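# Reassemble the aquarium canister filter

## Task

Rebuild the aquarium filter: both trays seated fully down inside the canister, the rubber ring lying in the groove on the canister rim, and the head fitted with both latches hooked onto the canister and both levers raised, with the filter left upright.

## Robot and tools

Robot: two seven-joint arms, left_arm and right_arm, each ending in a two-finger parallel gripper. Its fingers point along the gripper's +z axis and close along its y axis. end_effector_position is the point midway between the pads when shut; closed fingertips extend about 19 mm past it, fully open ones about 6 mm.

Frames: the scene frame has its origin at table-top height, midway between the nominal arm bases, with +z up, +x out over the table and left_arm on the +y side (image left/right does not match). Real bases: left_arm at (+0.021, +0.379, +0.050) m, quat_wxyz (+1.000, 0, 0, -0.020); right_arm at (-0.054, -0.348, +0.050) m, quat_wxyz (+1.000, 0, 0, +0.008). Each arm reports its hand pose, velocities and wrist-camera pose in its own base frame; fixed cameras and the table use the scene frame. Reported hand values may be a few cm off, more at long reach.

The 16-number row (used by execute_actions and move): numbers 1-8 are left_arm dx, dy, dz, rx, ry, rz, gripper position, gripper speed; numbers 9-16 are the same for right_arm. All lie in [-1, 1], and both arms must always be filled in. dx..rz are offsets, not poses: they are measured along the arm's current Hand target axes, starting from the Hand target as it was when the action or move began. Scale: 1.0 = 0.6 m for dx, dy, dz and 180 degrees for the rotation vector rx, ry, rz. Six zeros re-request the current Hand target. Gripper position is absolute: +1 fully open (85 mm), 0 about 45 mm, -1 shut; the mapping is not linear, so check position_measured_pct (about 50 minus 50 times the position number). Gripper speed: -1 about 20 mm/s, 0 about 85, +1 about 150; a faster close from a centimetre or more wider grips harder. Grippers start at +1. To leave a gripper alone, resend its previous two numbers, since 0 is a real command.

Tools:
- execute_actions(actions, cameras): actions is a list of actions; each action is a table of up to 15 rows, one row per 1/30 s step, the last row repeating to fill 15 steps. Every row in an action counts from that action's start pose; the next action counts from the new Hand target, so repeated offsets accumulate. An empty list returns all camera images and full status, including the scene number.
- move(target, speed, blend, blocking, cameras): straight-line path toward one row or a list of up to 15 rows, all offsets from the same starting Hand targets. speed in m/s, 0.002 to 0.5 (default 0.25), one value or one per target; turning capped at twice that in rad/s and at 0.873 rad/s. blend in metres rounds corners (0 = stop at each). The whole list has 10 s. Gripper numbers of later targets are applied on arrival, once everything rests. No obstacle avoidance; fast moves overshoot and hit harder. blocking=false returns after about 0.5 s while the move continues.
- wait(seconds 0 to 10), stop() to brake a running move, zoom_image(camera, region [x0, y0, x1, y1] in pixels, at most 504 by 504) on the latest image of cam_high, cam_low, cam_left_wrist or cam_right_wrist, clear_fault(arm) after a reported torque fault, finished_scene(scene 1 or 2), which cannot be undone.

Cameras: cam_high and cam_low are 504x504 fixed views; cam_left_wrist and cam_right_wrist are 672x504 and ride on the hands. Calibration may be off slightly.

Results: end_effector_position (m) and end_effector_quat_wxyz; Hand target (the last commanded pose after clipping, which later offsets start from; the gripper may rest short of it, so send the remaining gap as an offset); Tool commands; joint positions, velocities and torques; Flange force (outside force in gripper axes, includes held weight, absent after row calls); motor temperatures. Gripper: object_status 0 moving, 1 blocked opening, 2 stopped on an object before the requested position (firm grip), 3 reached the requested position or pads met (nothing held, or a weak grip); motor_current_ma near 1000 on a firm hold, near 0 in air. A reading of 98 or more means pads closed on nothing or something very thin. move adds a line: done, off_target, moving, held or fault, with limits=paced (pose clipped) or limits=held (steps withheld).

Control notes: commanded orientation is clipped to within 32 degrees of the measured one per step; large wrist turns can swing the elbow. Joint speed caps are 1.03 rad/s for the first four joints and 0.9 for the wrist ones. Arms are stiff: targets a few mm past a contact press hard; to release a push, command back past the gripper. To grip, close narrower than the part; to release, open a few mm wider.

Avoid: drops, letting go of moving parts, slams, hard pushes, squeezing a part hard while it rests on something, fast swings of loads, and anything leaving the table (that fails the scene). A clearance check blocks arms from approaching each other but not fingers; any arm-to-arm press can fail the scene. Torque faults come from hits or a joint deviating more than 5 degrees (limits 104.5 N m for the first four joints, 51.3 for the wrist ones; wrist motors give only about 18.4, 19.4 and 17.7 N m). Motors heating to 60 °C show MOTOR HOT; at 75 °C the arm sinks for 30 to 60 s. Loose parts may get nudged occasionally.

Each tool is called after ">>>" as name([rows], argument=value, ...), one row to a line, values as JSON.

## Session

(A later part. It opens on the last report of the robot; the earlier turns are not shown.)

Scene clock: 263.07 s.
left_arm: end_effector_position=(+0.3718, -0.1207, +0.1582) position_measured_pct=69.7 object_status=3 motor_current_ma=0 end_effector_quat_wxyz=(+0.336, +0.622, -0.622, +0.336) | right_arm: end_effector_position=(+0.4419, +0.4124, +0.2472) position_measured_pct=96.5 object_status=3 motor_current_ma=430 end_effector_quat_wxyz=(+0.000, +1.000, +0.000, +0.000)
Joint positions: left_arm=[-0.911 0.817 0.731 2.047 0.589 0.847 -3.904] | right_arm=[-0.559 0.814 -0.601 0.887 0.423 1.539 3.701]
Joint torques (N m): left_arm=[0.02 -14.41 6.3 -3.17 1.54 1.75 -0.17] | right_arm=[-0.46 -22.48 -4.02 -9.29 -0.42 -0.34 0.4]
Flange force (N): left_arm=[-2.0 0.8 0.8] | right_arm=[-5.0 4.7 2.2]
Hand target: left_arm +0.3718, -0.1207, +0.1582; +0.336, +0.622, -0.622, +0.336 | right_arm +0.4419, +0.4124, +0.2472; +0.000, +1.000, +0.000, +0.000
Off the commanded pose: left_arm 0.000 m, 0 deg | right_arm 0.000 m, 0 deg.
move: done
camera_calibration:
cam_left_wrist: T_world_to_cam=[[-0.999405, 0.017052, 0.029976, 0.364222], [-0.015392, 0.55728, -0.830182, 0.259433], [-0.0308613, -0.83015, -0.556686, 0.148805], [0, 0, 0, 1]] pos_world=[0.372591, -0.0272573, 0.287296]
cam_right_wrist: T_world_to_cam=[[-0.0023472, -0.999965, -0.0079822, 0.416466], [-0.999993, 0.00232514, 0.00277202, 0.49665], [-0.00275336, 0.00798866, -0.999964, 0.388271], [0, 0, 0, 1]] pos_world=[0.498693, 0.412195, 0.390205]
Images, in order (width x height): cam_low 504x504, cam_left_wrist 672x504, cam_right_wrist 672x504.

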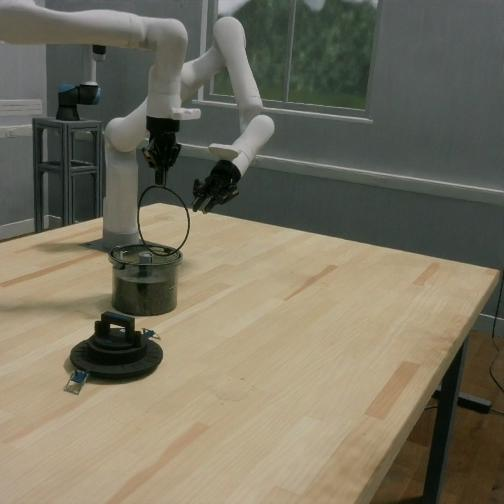

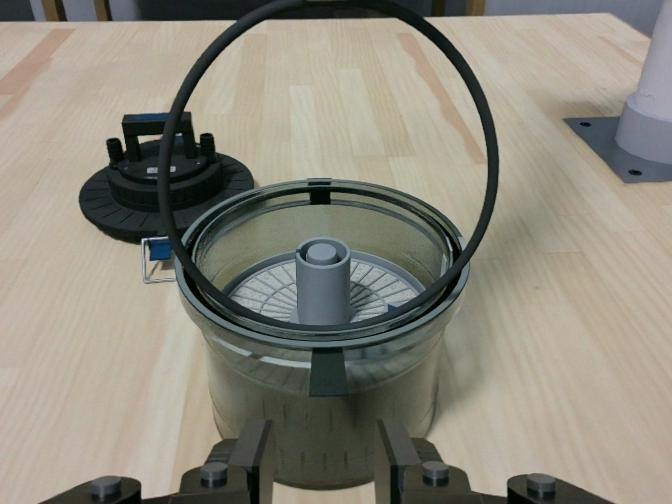

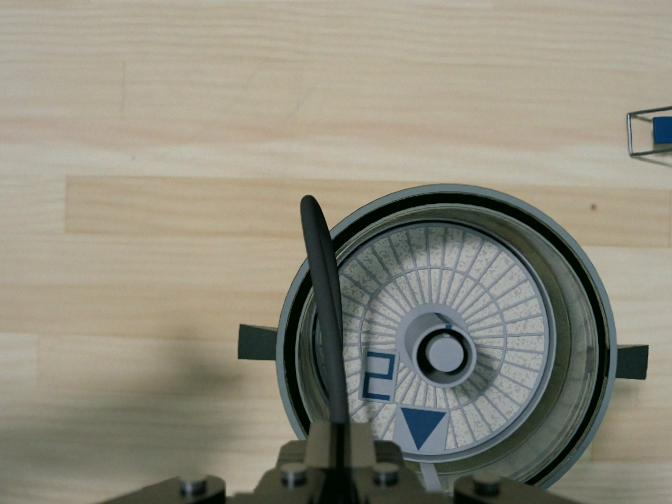

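>>> move([
  [0,0,0,0,0,0,-0.4,-1,0,-0.0195,0,0,0,0,-0.935,-1],
  [0,0,0,0,0,0,-0.4,-1,0,-0.0195,0.012,0,0,0,-0.935,-1],
], speed=0.06, cameras=["cam_low","cam_left_wrist","cam_right_wrist"])

>>> zoom_image(camera="cam_left_wrist", region=[160, 180, 490, 400])

>>> zoom_image(camera="cam_low", region=[95, 170, 205, 290])

Scene clock: 265.07 s.
left_arm: end_effector_position=(+0.3718, -0.1207, +0.1582) position_measured_pct=69.7 object_status=3 motor_current_ma=0 end_effector_quat_wxyz=(+0.336, +0.622, -0.622, +0.336) | right_arm: end_effector_position=(+0.4419, +0.4241, +0.2400) position_measured_pct=96.5 object_status=3 motor_current_ma=430 end_effector_quat_wxyz=(+0.000, +1.000, +0.000, +0.000)
Joint positions: left_arm=[-0.911 0.817 0.731 2.047 0.589 0.847 -3.904] | right_arm=[-0.583 0.839 -0.595 0.858 0.43 1.541 3.692]
Joint torques (N m): left_arm=[-0.02 -14.42 6.36 -3.16 1.53 1.81 -0.18] | right_arm=[-0.43 -22.77 -3.96 -9.37 -0.43 -0.15 0.4]
Flange force (N): left_arm=[-2.1 0.7 1.1] | right_arm=[-6.1 5.9 3.0]
Hand target: left_arm +0.3718, -0.1207, +0.1582; +0.336, +0.622, -0.622, +0.336 | right_arm +0.4419, +0.4241, +0.2400; +0.000, +1.000, +0.000, +0.000
Off the commanded pose: left_arm 0.000 m, 0 deg | right_arm 0.000 m, 0 deg.
move: done
camera_calibration:
cam_left_wrist: T_world_to_cam=[[-0.999405, 0.017052, 0.029976, 0.364222], [-0.015392, 0.55728, -0.830182, 0.259433], [-0.0308613, -0.83015, -0.556686, 0.148805], [0, 0, 0, 1]] pos_world=[0.372591, -0.0272573, 0.287296]
cam_right_wrist: T_world_to_cam=[[-0.0023472, -0.999965, -0.0079822, 0.428108], [-0.999993, 0.00232514, 0.00277202, 0.496543], [-0.00275336, 0.00798866, -0.999964, 0.381077], [0, 0, 0, 1]] pos_world=[0.498593, 0.423895, 0.383105]
Images, in order (width x height): cam_low 504x504, cam_left_wrist 672x504, cam_right_wrist 672x504.

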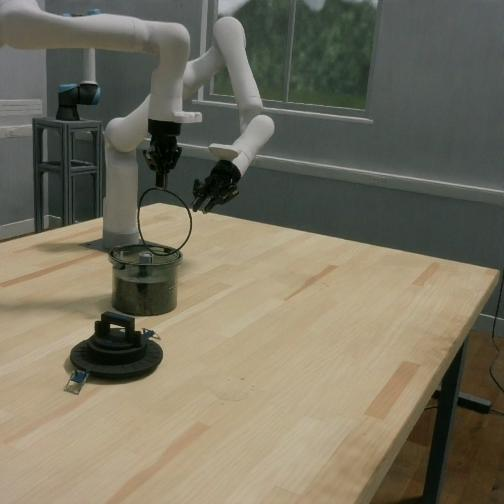

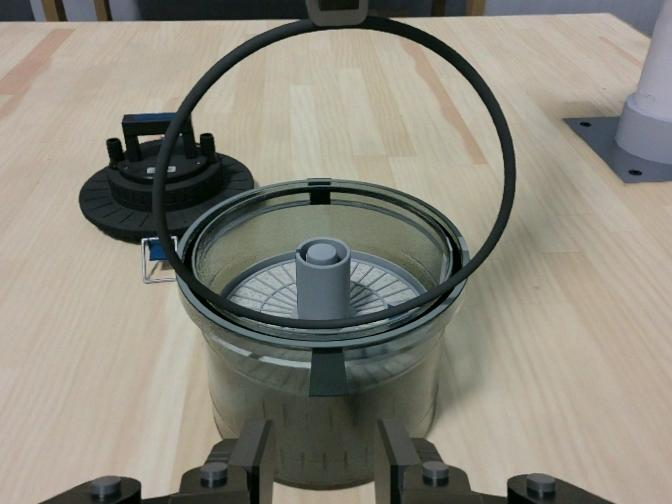

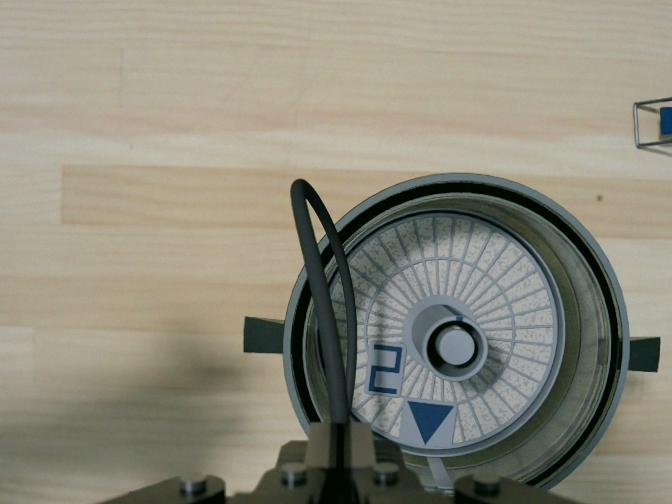

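Scaled by 1.527.

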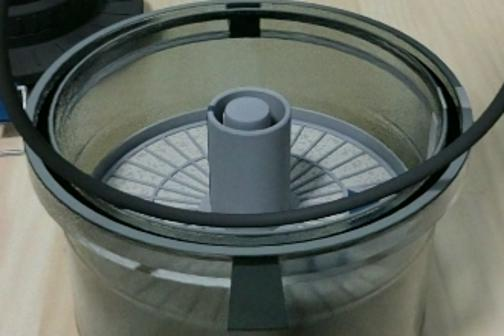

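Scaled by 4.200.

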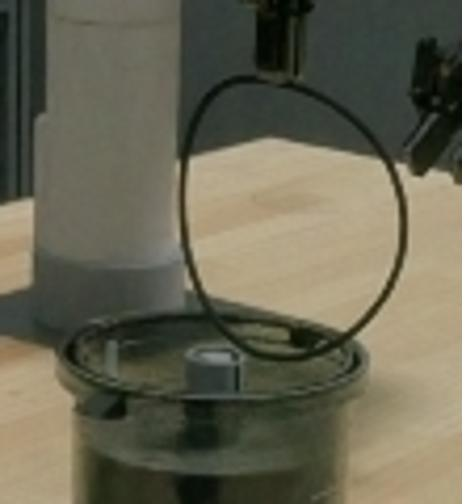

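>>> move([
  [0,0,0,0,0,0,-0.4,-1,0,0,-0.025,0,0,0,-0.935,-1],
  [0,0,0,0,0,0,-0.4,-1,0,-0.045,-0.025,0,0,0,-0.935,-1],
], speed=0.05, cameras=["cam_low","cam_left_wrist","cam_right_wrist"])

Scene clock: 268.67 s.
left_arm: end_effector_position=(+0.3718, -0.1207, +0.1582) position_measured_pct=69.7 object_status=3 motor_current_ma=0 end_effector_quat_wxyz=(+0.336, +0.622, -0.622, +0.336) | right_arm: end_effector_position=(+0.4419, +0.4511, +0.2550) position_measured_pct=96.5 object_status=3 motor_current_ma=430 end_effector_quat_wxyz=(+0.000, +1.000, +0.000, +0.000)
Joint positions: left_arm=[-0.911 0.817 0.731 2.047 0.589 0.847 -3.904] | right_arm=[-0.657 0.891 -0.582 0.689 0.442 1.643 3.698]
Joint torques (N m): left_arm=[0.03 -14.43 6.45 -3.26 1.58 1.79 -0.17] | right_arm=[-0.38 -23.98 -3.54 -9.42 -0.43 -0.3 0.41]
Flange force (N): left_arm=[-2.3 1.0 1.0] | right_arm=[-6.8 6.9 3.7]
Hand target: left_arm +0.3718, -0.1207, +0.1582; +0.336, +0.622, -0.622, +0.336 | right_arm +0.4419, +0.4511, +0.2550; +0.000, +1.000, +0.000, +0.000
Off the commanded pose: left_arm 0.000 m, 0 deg | right_arm 0.000 m, 0 deg.
move: done
camera_calibration:
cam_left_wrist: T_world_to_cam=[[-0.999405, 0.017052, 0.029976, 0.364222], [-0.015392, 0.55728, -0.830182, 0.259433], [-0.0308613, -0.83015, -0.556686, 0.148805], [0, 0, 0, 1]] pos_world=[0.372591, -0.0272573, 0.287296]
cam_right_wrist: T_world_to_cam=[[-0.0023472, -0.999965, -0.0079822, 0.455227], [-0.999993, 0.00232514, 0.00277202, 0.496438], [-0.00275336, 0.00798866, -0.999964, 0.395861], [0, 0, 0, 1]] pos_world=[0.498593, 0.450895, 0.398105]
Images, in order (width x height): cam_low 504x504, cam_left_wrist 672x504, cam_right_wrist 672x504.

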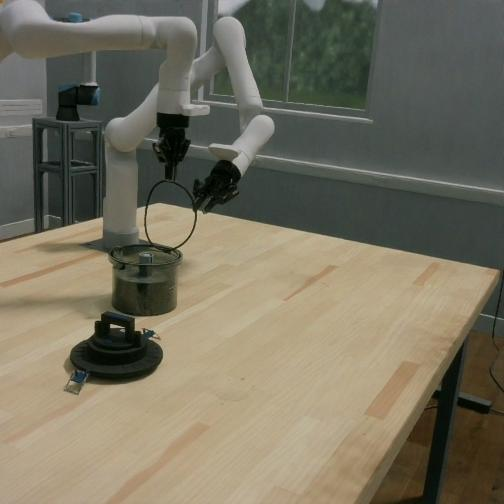

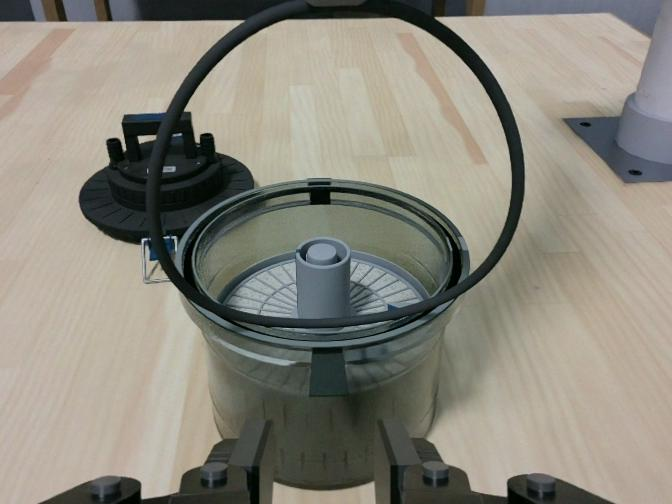

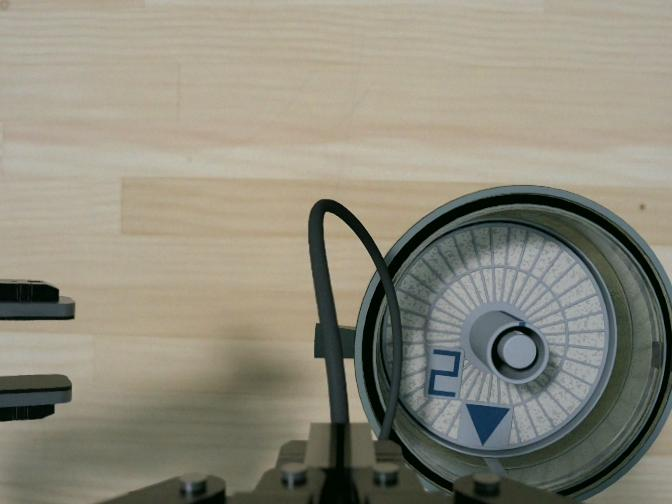

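>>> move(target=[0,0,0,0,0,0,-0.4,-1,0,-0.0235,0,0,0,0,-0.935,-1], speed=0.04, cameras=["cam_low","cam_left_wrist","cam_right_wrist"])

>>> zoom_image(camera="cam_right_wrist", region=[280, 160, 520, 450])

>>> zoom_image(camera="cam_left_wrist", region=[160, 180, 490, 400])

Scene clock: 270.80 s.
left_arm: end_effector_position=(+0.3718, -0.1207, +0.1582) position_measured_pct=69.7 object_status=3 motor_current_ma=0 end_effector_quat_wxyz=(+0.336, +0.622, -0.622, +0.336) | right_arm: end_effector_position=(+0.4418, +0.4652, +0.2550) position_measured_pct=96.5 object_status=3 motor_current_ma=430 end_effector_quat_wxyz=(+0.000, +1.000, +0.000, +0.000)
Joint positions: left_arm=[-0.911 0.817 0.731 2.047 0.589 0.847 -3.904] | right_arm=[-0.694 0.926 -0.574 0.61 0.45 1.679 3.701]
Joint torques (N m): left_arm=[0.06 -14.38 6.32 -3.14 1.56 1.8 -0.17] | right_arm=[-0.52 -24.16 -3.35 -9.5 -0.43 -0.24 0.39]
Flange force (N): left_arm=[-2.1 0.8 0.9] | right_arm=[-9.4 10.1 4.9]
Hand target: left_arm +0.3718, -0.1207, +0.1582; +0.336, +0.622, -0.622, +0.336 | right_arm +0.4418, +0.4652, +0.2550; +0.000, +1.000, +0.000, +0.000
Off the commanded pose: left_arm 0.000 m, 0 deg | right_arm 0.000 m, 0 deg.
move: done
camera_calibration:
cam_left_wrist: T_world_to_cam=[[-0.999405, 0.017052, 0.029976, 0.364222], [-0.015392, 0.55728, -0.830182, 0.259433], [-0.0308613, -0.83015, -0.556686, 0.148805], [0, 0, 0, 1]] pos_world=[0.372591, -0.0272573, 0.287296]
cam_right_wrist: T_world_to_cam=[[-0.00224722, -0.999966, -0.00798359, 0.469277], [-0.999994, 0.00222516, 0.00277081, 0.496453], [-0.00275295, 0.00798977, -0.999964, 0.395748], [0, 0, 0, 1]] pos_world=[0.498593, 0.464995, 0.398105]
Images, in order (width x height): cam_low 504x504, cam_left_wrist 672x504, cam_right_wrist 672x504.

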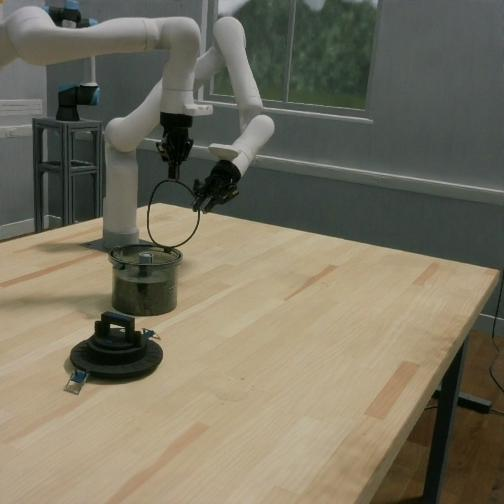

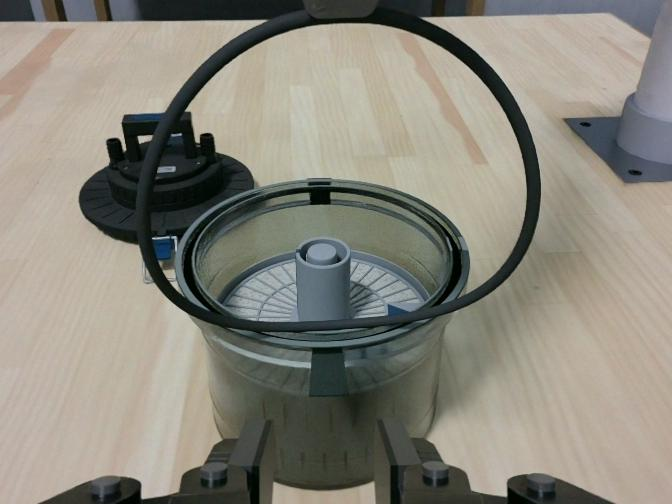

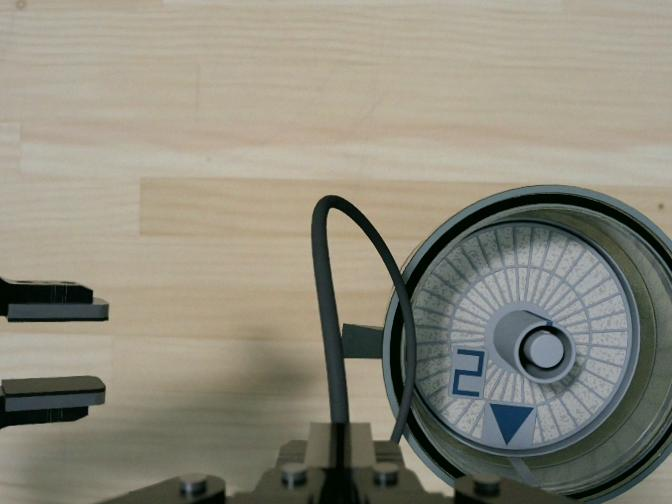

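Scaled by 1.738.

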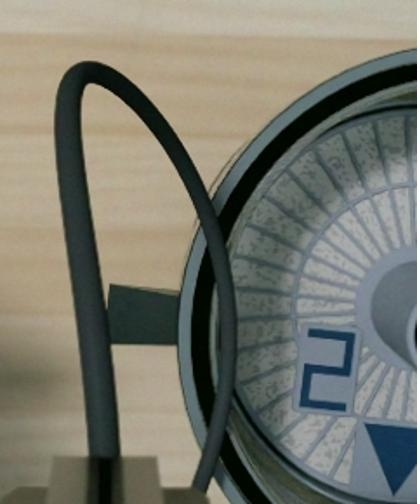

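Scaled by 1.527.

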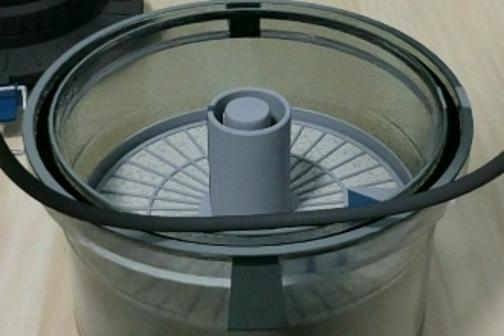

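>>> move(target=[0,0,0,0,0,0,-0.4,-1,0,-0.0333,0,0,0,0,-0.935,-1], speed=0.04, cameras=["cam_left_wrist","cam_right_wrist"])

>>> zoom_image(camera="cam_right_wrist", region=[280, 160, 520, 450])

>>> zoom_image(camera="cam_left_wrist", region=[160, 180, 490, 400])

Scene clock: 273.70 s.
left_arm: end_effector_position=(+0.3718, -0.1207, +0.1582) position_measured_pct=69.7 object_status=3 motor_current_ma=0 end_effector_quat_wxyz=(+0.336, +0.622, -0.622, +0.336) | right_arm: end_effector_position=(+0.4418, +0.4852, +0.2550) position_measured_pct=96.5 object_status=3 motor_current_ma=430 end_effector_quat_wxyz=(+0.000, +1.000, +0.000, +0.000)
Joint positions: left_arm=[-0.911 0.817 0.731 2.047 0.589 0.847 -3.904] | right_arm=[-0.75 0.983 -0.56 0.475 0.464 1.743 3.714]
Joint torques (N m): left_arm=[-0.03 -14.39 6.36 -3.23 1.58 1.84 -0.16] | right_arm=[-0.47 -25.12 -2.85 -9.57 -0.4 -0.23 0.39]
Flange force (N): left_arm=[-2.1 1.0 1.2] | right_arm=no reading
Hand target: left_arm +0.3718, -0.1207, +0.1582; +0.336, +0.622, -0.622, +0.336 | right_arm +0.4418, +0.4852, +0.2550; +0.000, +1.000, +0.000, +0.000
Off the commanded pose: left_arm 0.000 m, 0 deg | right_arm 0.000 m, 0 deg.
move: done
camera_calibration:
cam_left_wrist: T_world_to_cam=[[-0.999405, 0.017052, 0.029976, 0.364222], [-0.015392, 0.55728, -0.830182, 0.259433], [-0.0308613, -0.83015, -0.556686, 0.148805], [0, 0, 0, 1]] pos_world=[0.372591, -0.0272573, 0.287296]
cam_right_wrist: T_world_to_cam=[[-0.0023472, -0.999965, -0.0079822, 0.489326], [-0.999993, 0.00232514, 0.00277202, 0.496359], [-0.00275336, 0.00798866, -0.999964, 0.395589], [0, 0, 0, 1]] pos_world=[0.498593, 0.484995, 0.398105]
Images, in order (width x height): cam_left_wrist 672x504, cam_right_wrist 672x504.

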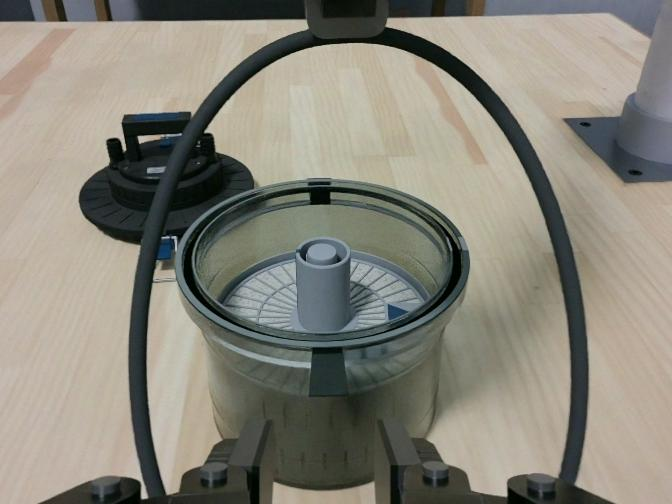

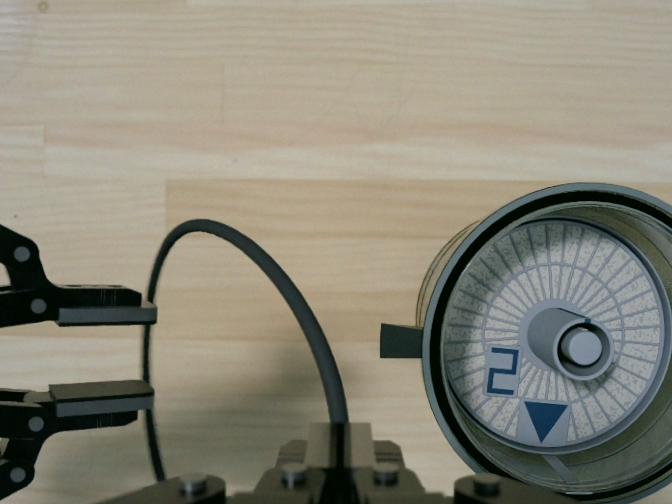

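Scaled by 1.738.

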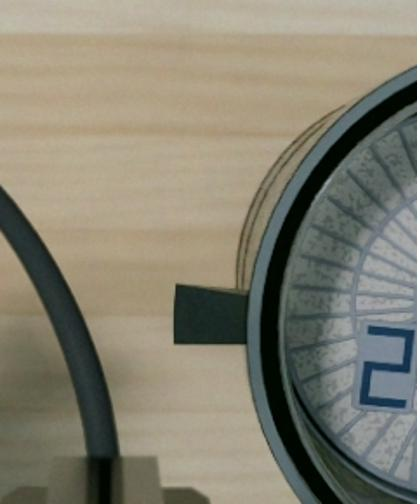

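Scaled by 1.527.

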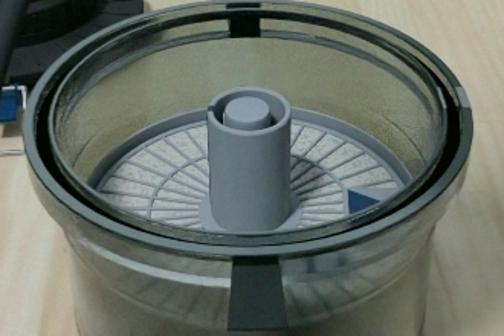

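>>> move(target=[0,0,0,0,0,0,-0.4,-1,0,0.17,0,0,0,0,-0.935,-1], speed=0.08, cameras=["cam_left_wrist","cam_right_wrist"])

Scene clock: 276.23 s.
left_arm: end_effector_position=(+0.3718, -0.1207, +0.1582) position_measured_pct=69.7 object_status=3 motor_current_ma=0 end_effector_quat_wxyz=(+0.336, +0.622, -0.622, +0.336) | right_arm: end_effector_position=(+0.4419, +0.3832, +0.2550) position_measured_pct=96.5 object_status=3 motor_current_ma=430 end_effector_quat_wxyz=(+0.000, +1.000, +0.000, +0.000)
Joint positions: left_arm=[-0.911 0.817 0.731 2.047 0.589 0.847 -3.904] | right_arm=[-0.495 0.76 -0.612 0.975 0.407 1.512 3.722]
Joint torques (N m): left_arm=[-0.02 -14.37 6.35 -3.15 1.6 1.81 -0.18] | right_arm=[-0.57 -21.56 -4.08 -9.48 -0.37 -0.16 0.37]
Flange force (N): left_arm=[-2.1 0.7 0.9] | right_arm=[-5.4 5.1 3.0]
Hand target: left_arm +0.3718, -0.1207, +0.1582; +0.336, +0.622, -0.622, +0.336 | right_arm +0.4419, +0.3832, +0.2550; +0.000, +1.000, +0.000, +0.000
Off the commanded pose: left_arm 0.000 m, 0 deg | right_arm 0.000 m, 0 deg.
move: done
camera_calibration:
cam_left_wrist: T_world_to_cam=[[-0.999405, 0.017052, 0.029976, 0.364222], [-0.015392, 0.55728, -0.830182, 0.259433], [-0.0308613, -0.83015, -0.556686, 0.148805], [0, 0, 0, 1]] pos_world=[0.372591, -0.0272573, 0.287296]
cam_right_wrist: T_world_to_cam=[[-0.00234582, -0.999966, -0.00788222, 0.387288], [-0.999993, 0.00232403, 0.00277178, 0.496697], [-0.00275337, 0.00788867, -0.999965, 0.396342], [0, 0, 0, 1]] pos_world=[0.498693, 0.382994, 0.398005]
Images, in order (width x height): cam_left_wrist 672x504, cam_right_wrist 672x504.

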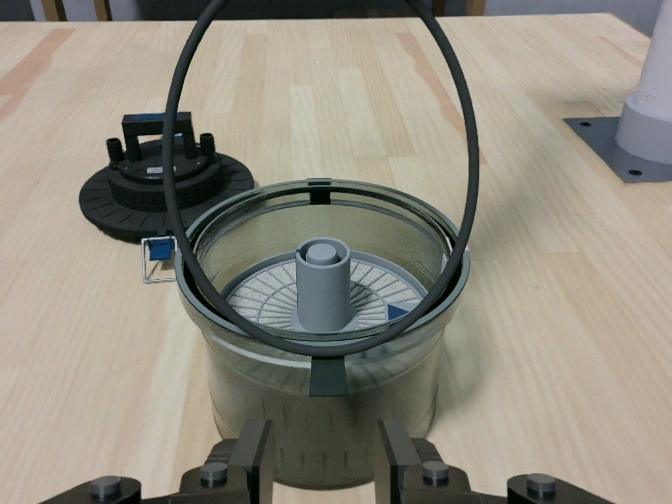

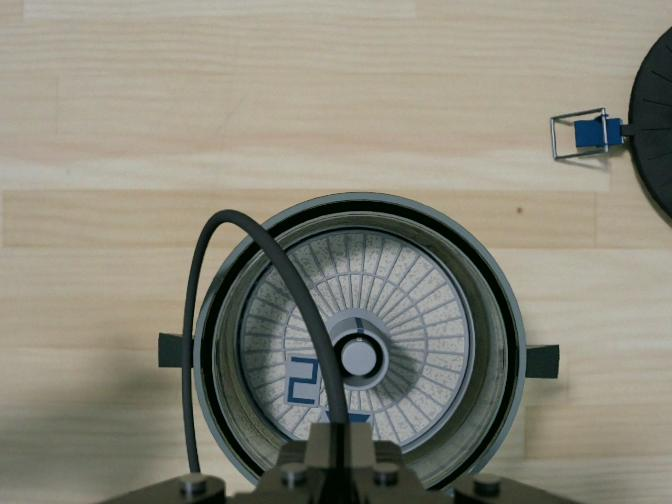

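>>> move(target=[0,0,0,0,0,0,-0.4,-1,0,0.008,0.04,0,0,0,-0.935,-1], speed=0.03, cameras=["cam_left_wrist","cam_right_wrist"])

>>> zoom_image(camera="cam_left_wrist", region=[160, 180, 490, 400])

Scene clock: 278.00 s.
left_arm: end_effector_position=(+0.3718, -0.1207, +0.1582) position_measured_pct=69.7 object_status=3 motor_current_ma=0 end_effector_quat_wxyz=(+0.336, +0.622, -0.622, +0.336) | right_arm: end_effector_position=(+0.4419, +0.3784, +0.2310) position_measured_pct=96.5 object_status=3 motor_current_ma=430 end_effector_quat_wxyz=(+0.000, +1.000, +0.000, +0.000)
Joint positions: left_arm=[-0.911 0.817 0.731 2.047 0.589 0.847 -3.904] | right_arm=[-0.475 0.765 -0.612 1.048 0.412 1.44 3.712]
Joint torques (N m): left_arm=[-0.03 -14.39 6.37 -3.08 1.59 1.78 -0.17] | right_arm=[-0.36 -21.36 -4.22 -9.26 -0.38 -0.12 0.41]
Flange force (N): left_arm=[-2.2 0.4 0.8] | right_arm=[-4.9 4.1 2.3]
Hand target: left_arm +0.3718, -0.1207, +0.1582; +0.336, +0.622, -0.622, +0.336 | right_arm +0.4419, +0.3784, +0.2310; +0.000, +1.000, +0.000, +0.000
Off the commanded pose: left_arm 0.000 m, 0 deg | right_arm 0.000 m, 0 deg.
move: done
camera_calibration:
cam_left_wrist: T_world_to_cam=[[-0.999405, 0.017052, 0.029976, 0.364222], [-0.015392, 0.55728, -0.830182, 0.259433], [-0.0308613, -0.83015, -0.556686, 0.148805], [0, 0, 0, 1]] pos_world=[0.372591, -0.0272573, 0.287296]
cam_right_wrist: T_world_to_cam=[[-0.00234582, -0.999966, -0.00788222, 0.3823], [-0.999993, 0.00232403, 0.00277178, 0.496774], [-0.00275337, 0.00788867, -0.999965, 0.372481], [0, 0, 0, 1]] pos_world=[0.498693, 0.378194, 0.374105]
Images, in order (width x height): cam_left_wrist 672x504, cam_right_wrist 672x504.

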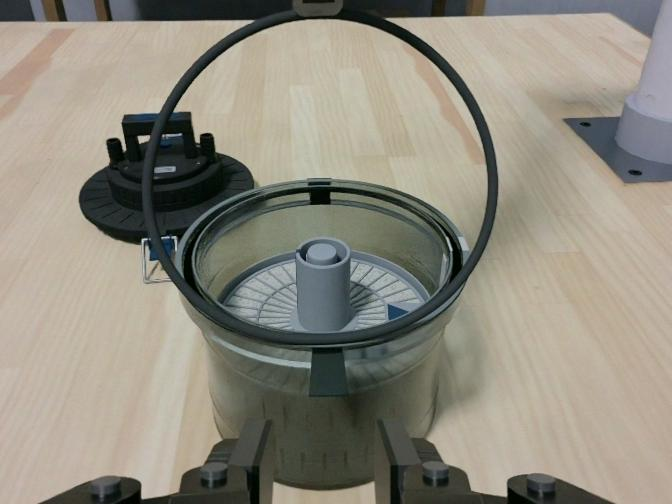

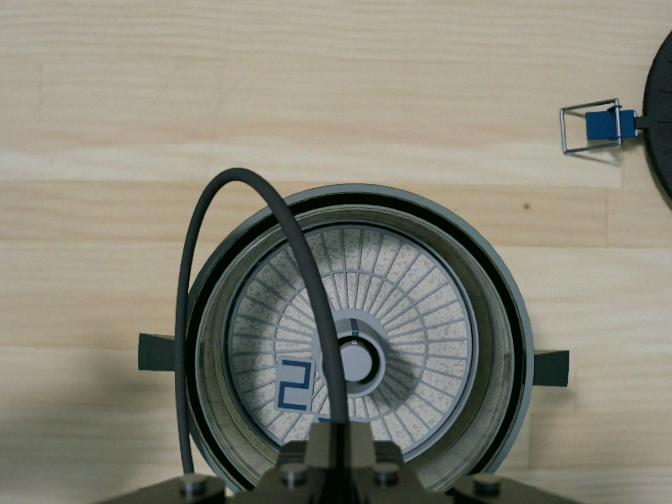

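Scaled by 1.527.

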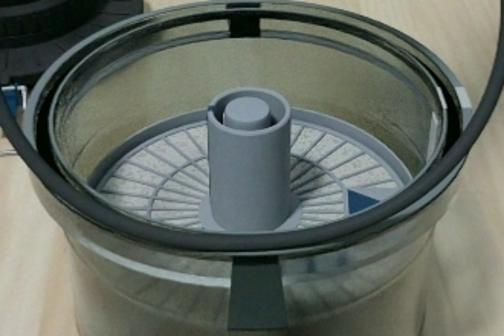

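>>> move(target=[0,0,0,0,0,0,-0.4,-1,0,0.012,0,0,0,0,-0.935,-1], speed=0.03, cameras=["cam_left_wrist","cam_right_wrist"])

>>> zoom_image(camera="cam_left_wrist", region=[160, 180, 490, 400])

Scene clock: 279.30 s.
left_arm: end_effector_position=(+0.3718, -0.1207, +0.1582) position_measured_pct=69.7 object_status=3 motor_current_ma=0 end_effector_quat_wxyz=(+0.336, +0.622, -0.622, +0.336) | right_arm: end_effector_position=(+0.4419, +0.3713, +0.2310) position_measured_pct=96.5 object_status=3 motor_current_ma=430 end_effector_quat_wxyz=(+0.000, +1.000, +0.000, +0.000)
Joint positions: left_arm=[-0.911 0.817 0.731 2.047 0.589 0.847 -3.904] | right_arm=[-0.459 0.753 -0.614 1.071 0.409 1.429 3.718]
Joint torques (N m): left_arm=[0.04 -14.46 6.3 -3.16 1.54 1.8 -0.21] | right_arm=[-0.28 -21.22 -4.25 -9.44 -0.37 -0.15 0.41]
Flange force (N): left_arm=[-2.1 0.7 1.0] | right_arm=[-5.4 4.2 2.6]
Hand target: left_arm +0.3718, -0.1207, +0.1582; +0.336, +0.622, -0.622, +0.336 | right_arm +0.4419, +0.3712, +0.2310; +0.000, +1.000, +0.000, +0.000
Off the commanded pose: left_arm 0.000 m, 0 deg | right_arm 0.000 m, 0 deg.
move: done
camera_calibration:
cam_left_wrist: T_world_to_cam=[[-0.999405, 0.017052, 0.029976, 0.364222], [-0.015392, 0.55728, -0.830182, 0.259433], [-0.0308613, -0.83015, -0.556686, 0.148805], [0, 0, 0, 1]] pos_world=[0.372591, -0.0272573, 0.287296]
cam_right_wrist: T_world_to_cam=[[-0.0023472, -0.999965, -0.0079822, 0.375138], [-0.999993, 0.00232514, 0.00277202, 0.496791], [-0.00275336, 0.00798866, -0.999964, 0.372401], [0, 0, 0, 1]] pos_world=[0.498693, 0.370995, 0.374005]
Images, in order (width x height): cam_left_wrist 672x504, cam_right_wrist 672x504.

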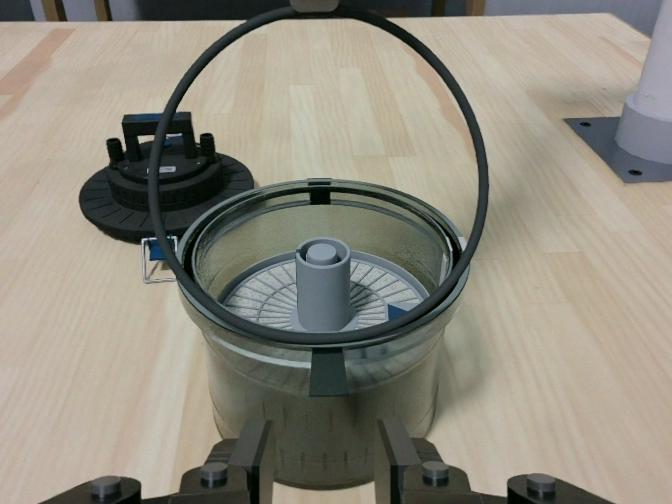

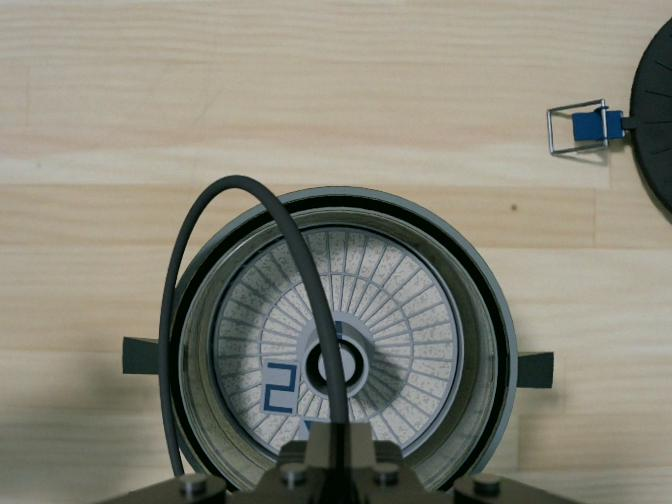

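Scaled by 1.527.

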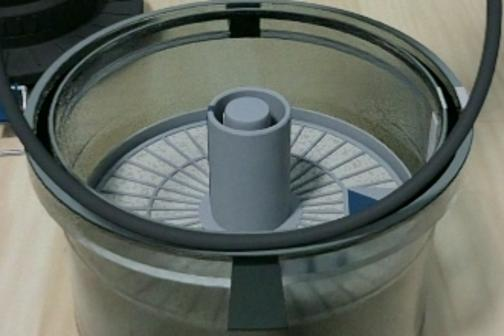

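>>> move(target=[0,0,0,0,0,0,-0.4,-1,0,0.0167,0,0,0,0,-0.935,-1], speed=0.03, cameras=["cam_left_wrist","cam_right_wrist"])

>>> zoom_image(camera="cam_left_wrist", region=[160, 180, 490, 400])

Scene clock: 280.73 s.
left_arm: end_effector_position=(+0.3718, -0.1207, +0.1582) position_measured_pct=69.7 object_status=3 motor_current_ma=0 end_effector_quat_wxyz=(+0.336, +0.622, -0.622, +0.336) | right_arm: end_effector_position=(+0.4419, +0.3612, +0.2310) position_measured_pct=96.5 object_status=3 motor_current_ma=430 end_effector_quat_wxyz=(+0.000, +1.000, +0.000, +0.000)
Joint positions: left_arm=[-0.911 0.817 0.731 2.047 0.589 0.847 -3.904] | right_arm=[-0.437 0.738 -0.618 1.102 0.405 1.415 3.726]
Joint torques (N m): left_arm=[0.05 -14.41 6.36 -3.16 1.57 1.8 -0.19] | right_arm=[-0.61 -21.07 -4.26 -9.49 -0.34 -0.26 0.34]
Flange force (N): left_arm=[-2.1 0.8 0.9] | right_arm=[-4.8 4.6 2.6]
Hand target: left_arm +0.3718, -0.1207, +0.1582; +0.336, +0.622, -0.622, +0.336 | right_arm +0.4419, +0.3612, +0.2310; +0.000, +1.000, +0.000, +0.000
Off the commanded pose: left_arm 0.000 m, 0 deg | right_arm 0.000 m, 0 deg.
move: done
camera_calibration:
cam_left_wrist: T_world_to_cam=[[-0.999405, 0.017052, 0.029976, 0.364222], [-0.015392, 0.55728, -0.830182, 0.259433], [-0.0308613, -0.83015, -0.556686, 0.148805], [0, 0, 0, 1]] pos_world=[0.372591, -0.0272573, 0.287296]
cam_right_wrist: T_world_to_cam=[[-0.00224722, -0.999966, -0.00798359, 0.365089], [-0.999994, 0.00222516, 0.00277081, 0.496851], [-0.00275295, 0.00798977, -0.999964, 0.37248], [0, 0, 0, 1]] pos_world=[0.498693, 0.360995, 0.374005]
Images, in order (width x height): cam_left_wrist 672x504, cam_right_wrist 672x504.

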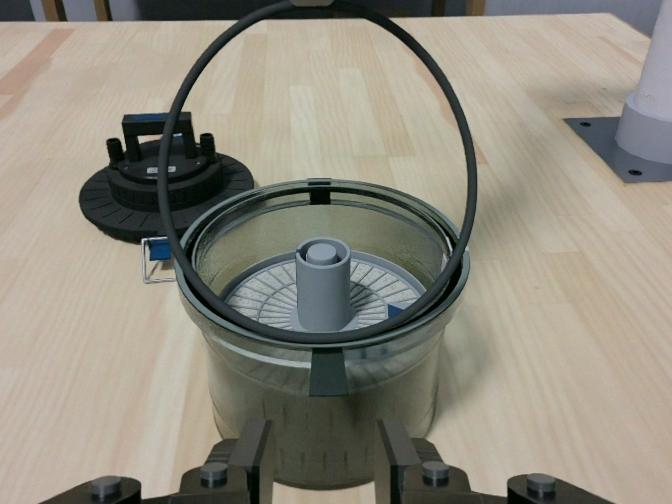

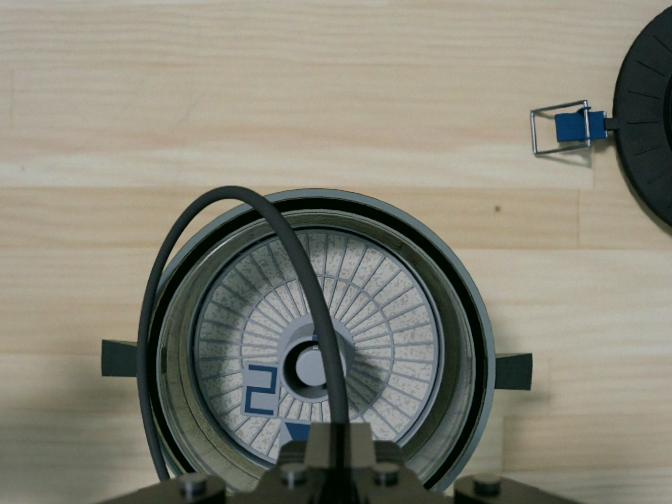

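Scaled by 1.527.

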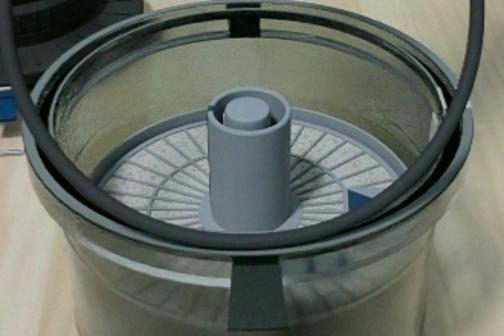

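>>> move(target=[0,0,0,0,0,0,-0.4,-1,0,0.002,0.008,0,0,0,-0.935,-1], speed=0.03, cameras=["cam_left_wrist","cam_right_wrist"])

>>> zoom_image(camera="cam_left_wrist", region=[160, 180, 490, 400])

>>> zoom_image(camera="cam_right_wrist", region=[90, 170, 340, 490])

Scene clock: 282.57 s.
left_arm: end_effector_position=(+0.3718, -0.1207, +0.1582) position_measured_pct=69.7 object_status=3 motor_current_ma=0 end_effector_quat_wxyz=(+0.336, +0.622, -0.622, +0.336) | right_arm: end_effector_position=(+0.4419, +0.3600, +0.2262) position_measured_pct=96.5 object_status=3 motor_current_ma=430 end_effector_quat_wxyz=(+0.000, +1.000, +0.000, +0.000)
Joint positions: left_arm=[-0.911 0.817 0.731 2.047 0.589 0.847 -3.904] | right_arm=[-0.433 0.74 -0.618 1.116 0.406 1.401 3.724]
Joint torques (N m): left_arm=[0.03 -14.37 6.26 -3.19 1.55 1.8 -0.24] | right_arm=[-0.43 -20.8 -4.29 -9.65 -0.38 0.07 0.43]
Flange force (N): left_arm=[-1.9 0.8 0.9] | right_arm=[-6.7 5.4 3.6]
Hand target: left_arm +0.3718, -0.1207, +0.1582; +0.336, +0.622, -0.622, +0.336 | right_arm +0.4419, +0.3600, +0.2262; +0.000, +1.000, +0.000, +0.000
Off the commanded pose: left_arm 0.000 m, 0 deg | right_arm 0.000 m, 0 deg.
move: done
camera_calibration:
cam_left_wrist: T_world_to_cam=[[-0.999405, 0.017052, 0.029976, 0.364222], [-0.015392, 0.55728, -0.830182, 0.259433], [-0.0308613, -0.83015, -0.556686, 0.148805], [0, 0, 0, 1]] pos_world=[0.372591, -0.0272573, 0.287296]
cam_right_wrist: T_world_to_cam=[[-0.00234582, -0.999966, -0.00788222, 0.363863], [-0.999993, 0.00232403, 0.00277178, 0.49683], [-0.00275337, 0.00788867, -0.999965, 0.367826], [0, 0, 0, 1]] pos_world=[0.498693, 0.359794, 0.369305]
Images, in order (width x height): cam_left_wrist 672x504, cam_right_wrist 672x504.

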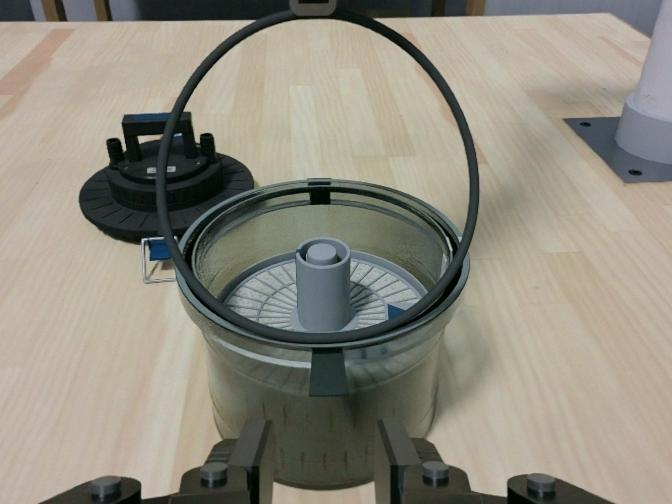

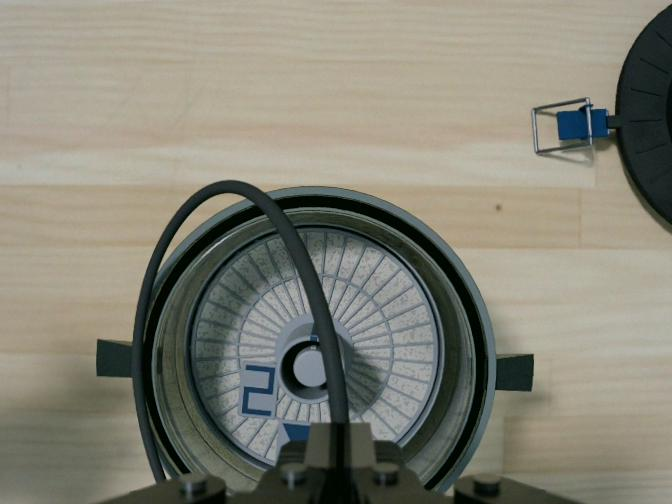

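Scaled by 1.527.

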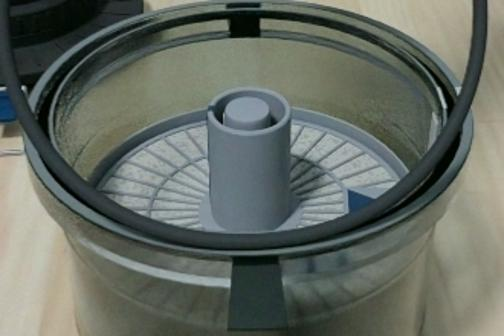

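Scaled by 1.575.

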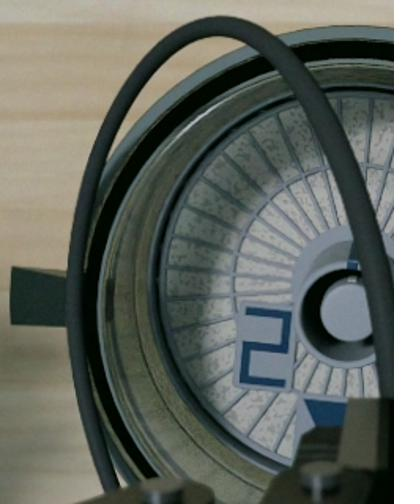

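>>> move([
  [0,0,0,0,0,0,-0.4,-1,0,0.030,0.0218,0,0,0,-0.935,-1],
  [0,0,0,0,0,0,-0.4,-1,0,0.061,0.0525,0,0,0,-0.935,-1],
], speed=0.05, blend=[0.003,0], cameras=["cam_left_wrist","cam_right_wrist"])

>>> zoom_image(camera="cam_left_wrist", region=[160, 180, 490, 400])

>>> zoom_image(camera="cam_right_wrist", region=[0, 170, 250, 490])

Scene clock: 285.80 s.
left_arm: end_effector_position=(+0.3718, -0.1207, +0.1582) position_measured_pct=69.7 object_status=3 motor_current_ma=0 end_effector_quat_wxyz=(+0.336, +0.622, -0.622, +0.336) | right_arm: end_effector_position=(+0.4419, +0.3234, +0.1947) position_measured_pct=96.5 object_status=3 motor_current_ma=430 end_effector_quat_wxyz=(+0.000, +1.000, +0.000, +0.000)
Joint positions: left_arm=[-0.911 0.817 0.731 2.047 0.589 0.847 -3.904] | right_arm=[-0.349 0.715 -0.621 1.277 0.409 1.275 3.743]
Joint torques (N m): left_arm=[0.02 -14.4 6.29 -3.25 1.5 1.77 -0.17] | right_arm=[-0.27 -19.92 -4.43 -9.52 -0.38 -0.24 0.39]
Flange force (N): left_arm=[-1.9 1.1 1.0] | right_arm=[-6.1 4.2 2.5]
Hand target: left_arm +0.3718, -0.1207, +0.1582; +0.336, +0.622, -0.622, +0.336 | right_arm +0.4419, +0.3234, +0.1947; +0.000, +1.000, +0.000, +0.000
Off the commanded pose: left_arm 0.000 m, 0 deg | right_arm 0.000 m, 0 deg.
move: done
camera_calibration:
cam_left_wrist: T_world_to_cam=[[-0.999405, 0.017052, 0.029976, 0.364222], [-0.015392, 0.55728, -0.830182, 0.259433], [-0.0308613, -0.83015, -0.556686, 0.148805], [0, 0, 0, 1]] pos_world=[0.372591, -0.0272573, 0.287296]
cam_right_wrist: T_world_to_cam=[[-0.00224703, -0.999966, -0.0078836, 0.326966], [-0.999994, 0.00222525, 0.0027706, 0.497035], [-0.00275296, 0.00788977, -0.999965, 0.336516], [0, 0, 0, 1]] pos_world=[0.498693, 0.323194, 0.337705]
Images, in order (width x height): cam_left_wrist 672x504, cam_right_wrist 672x504.

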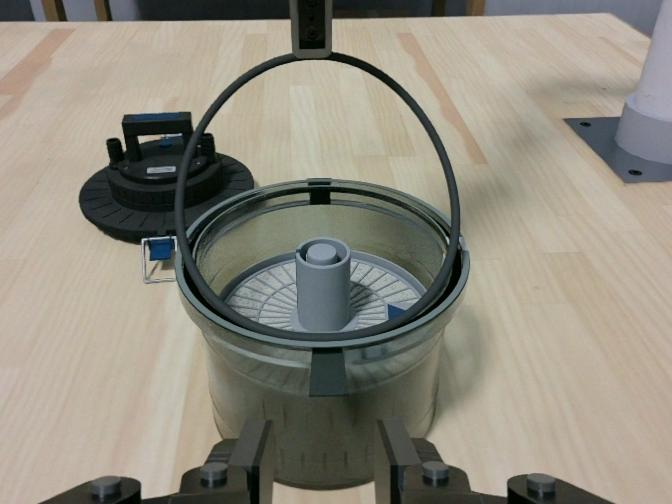

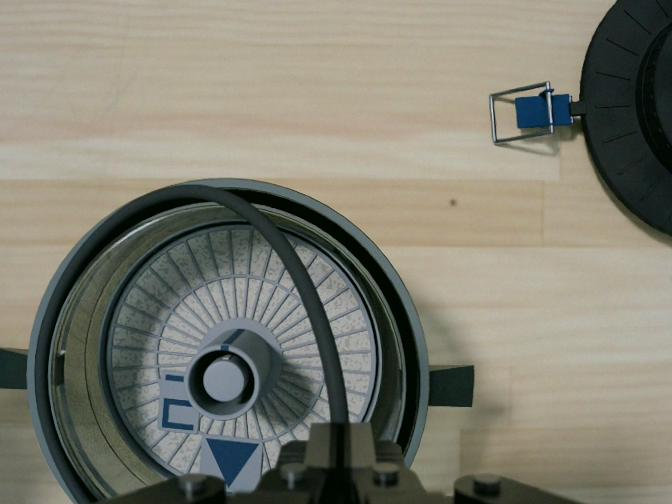

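Scaled by 1.527.

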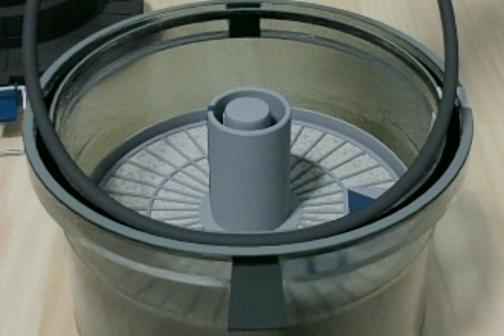

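Scaled by 1.575.

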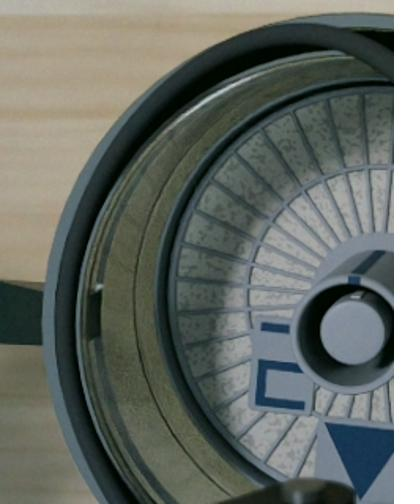

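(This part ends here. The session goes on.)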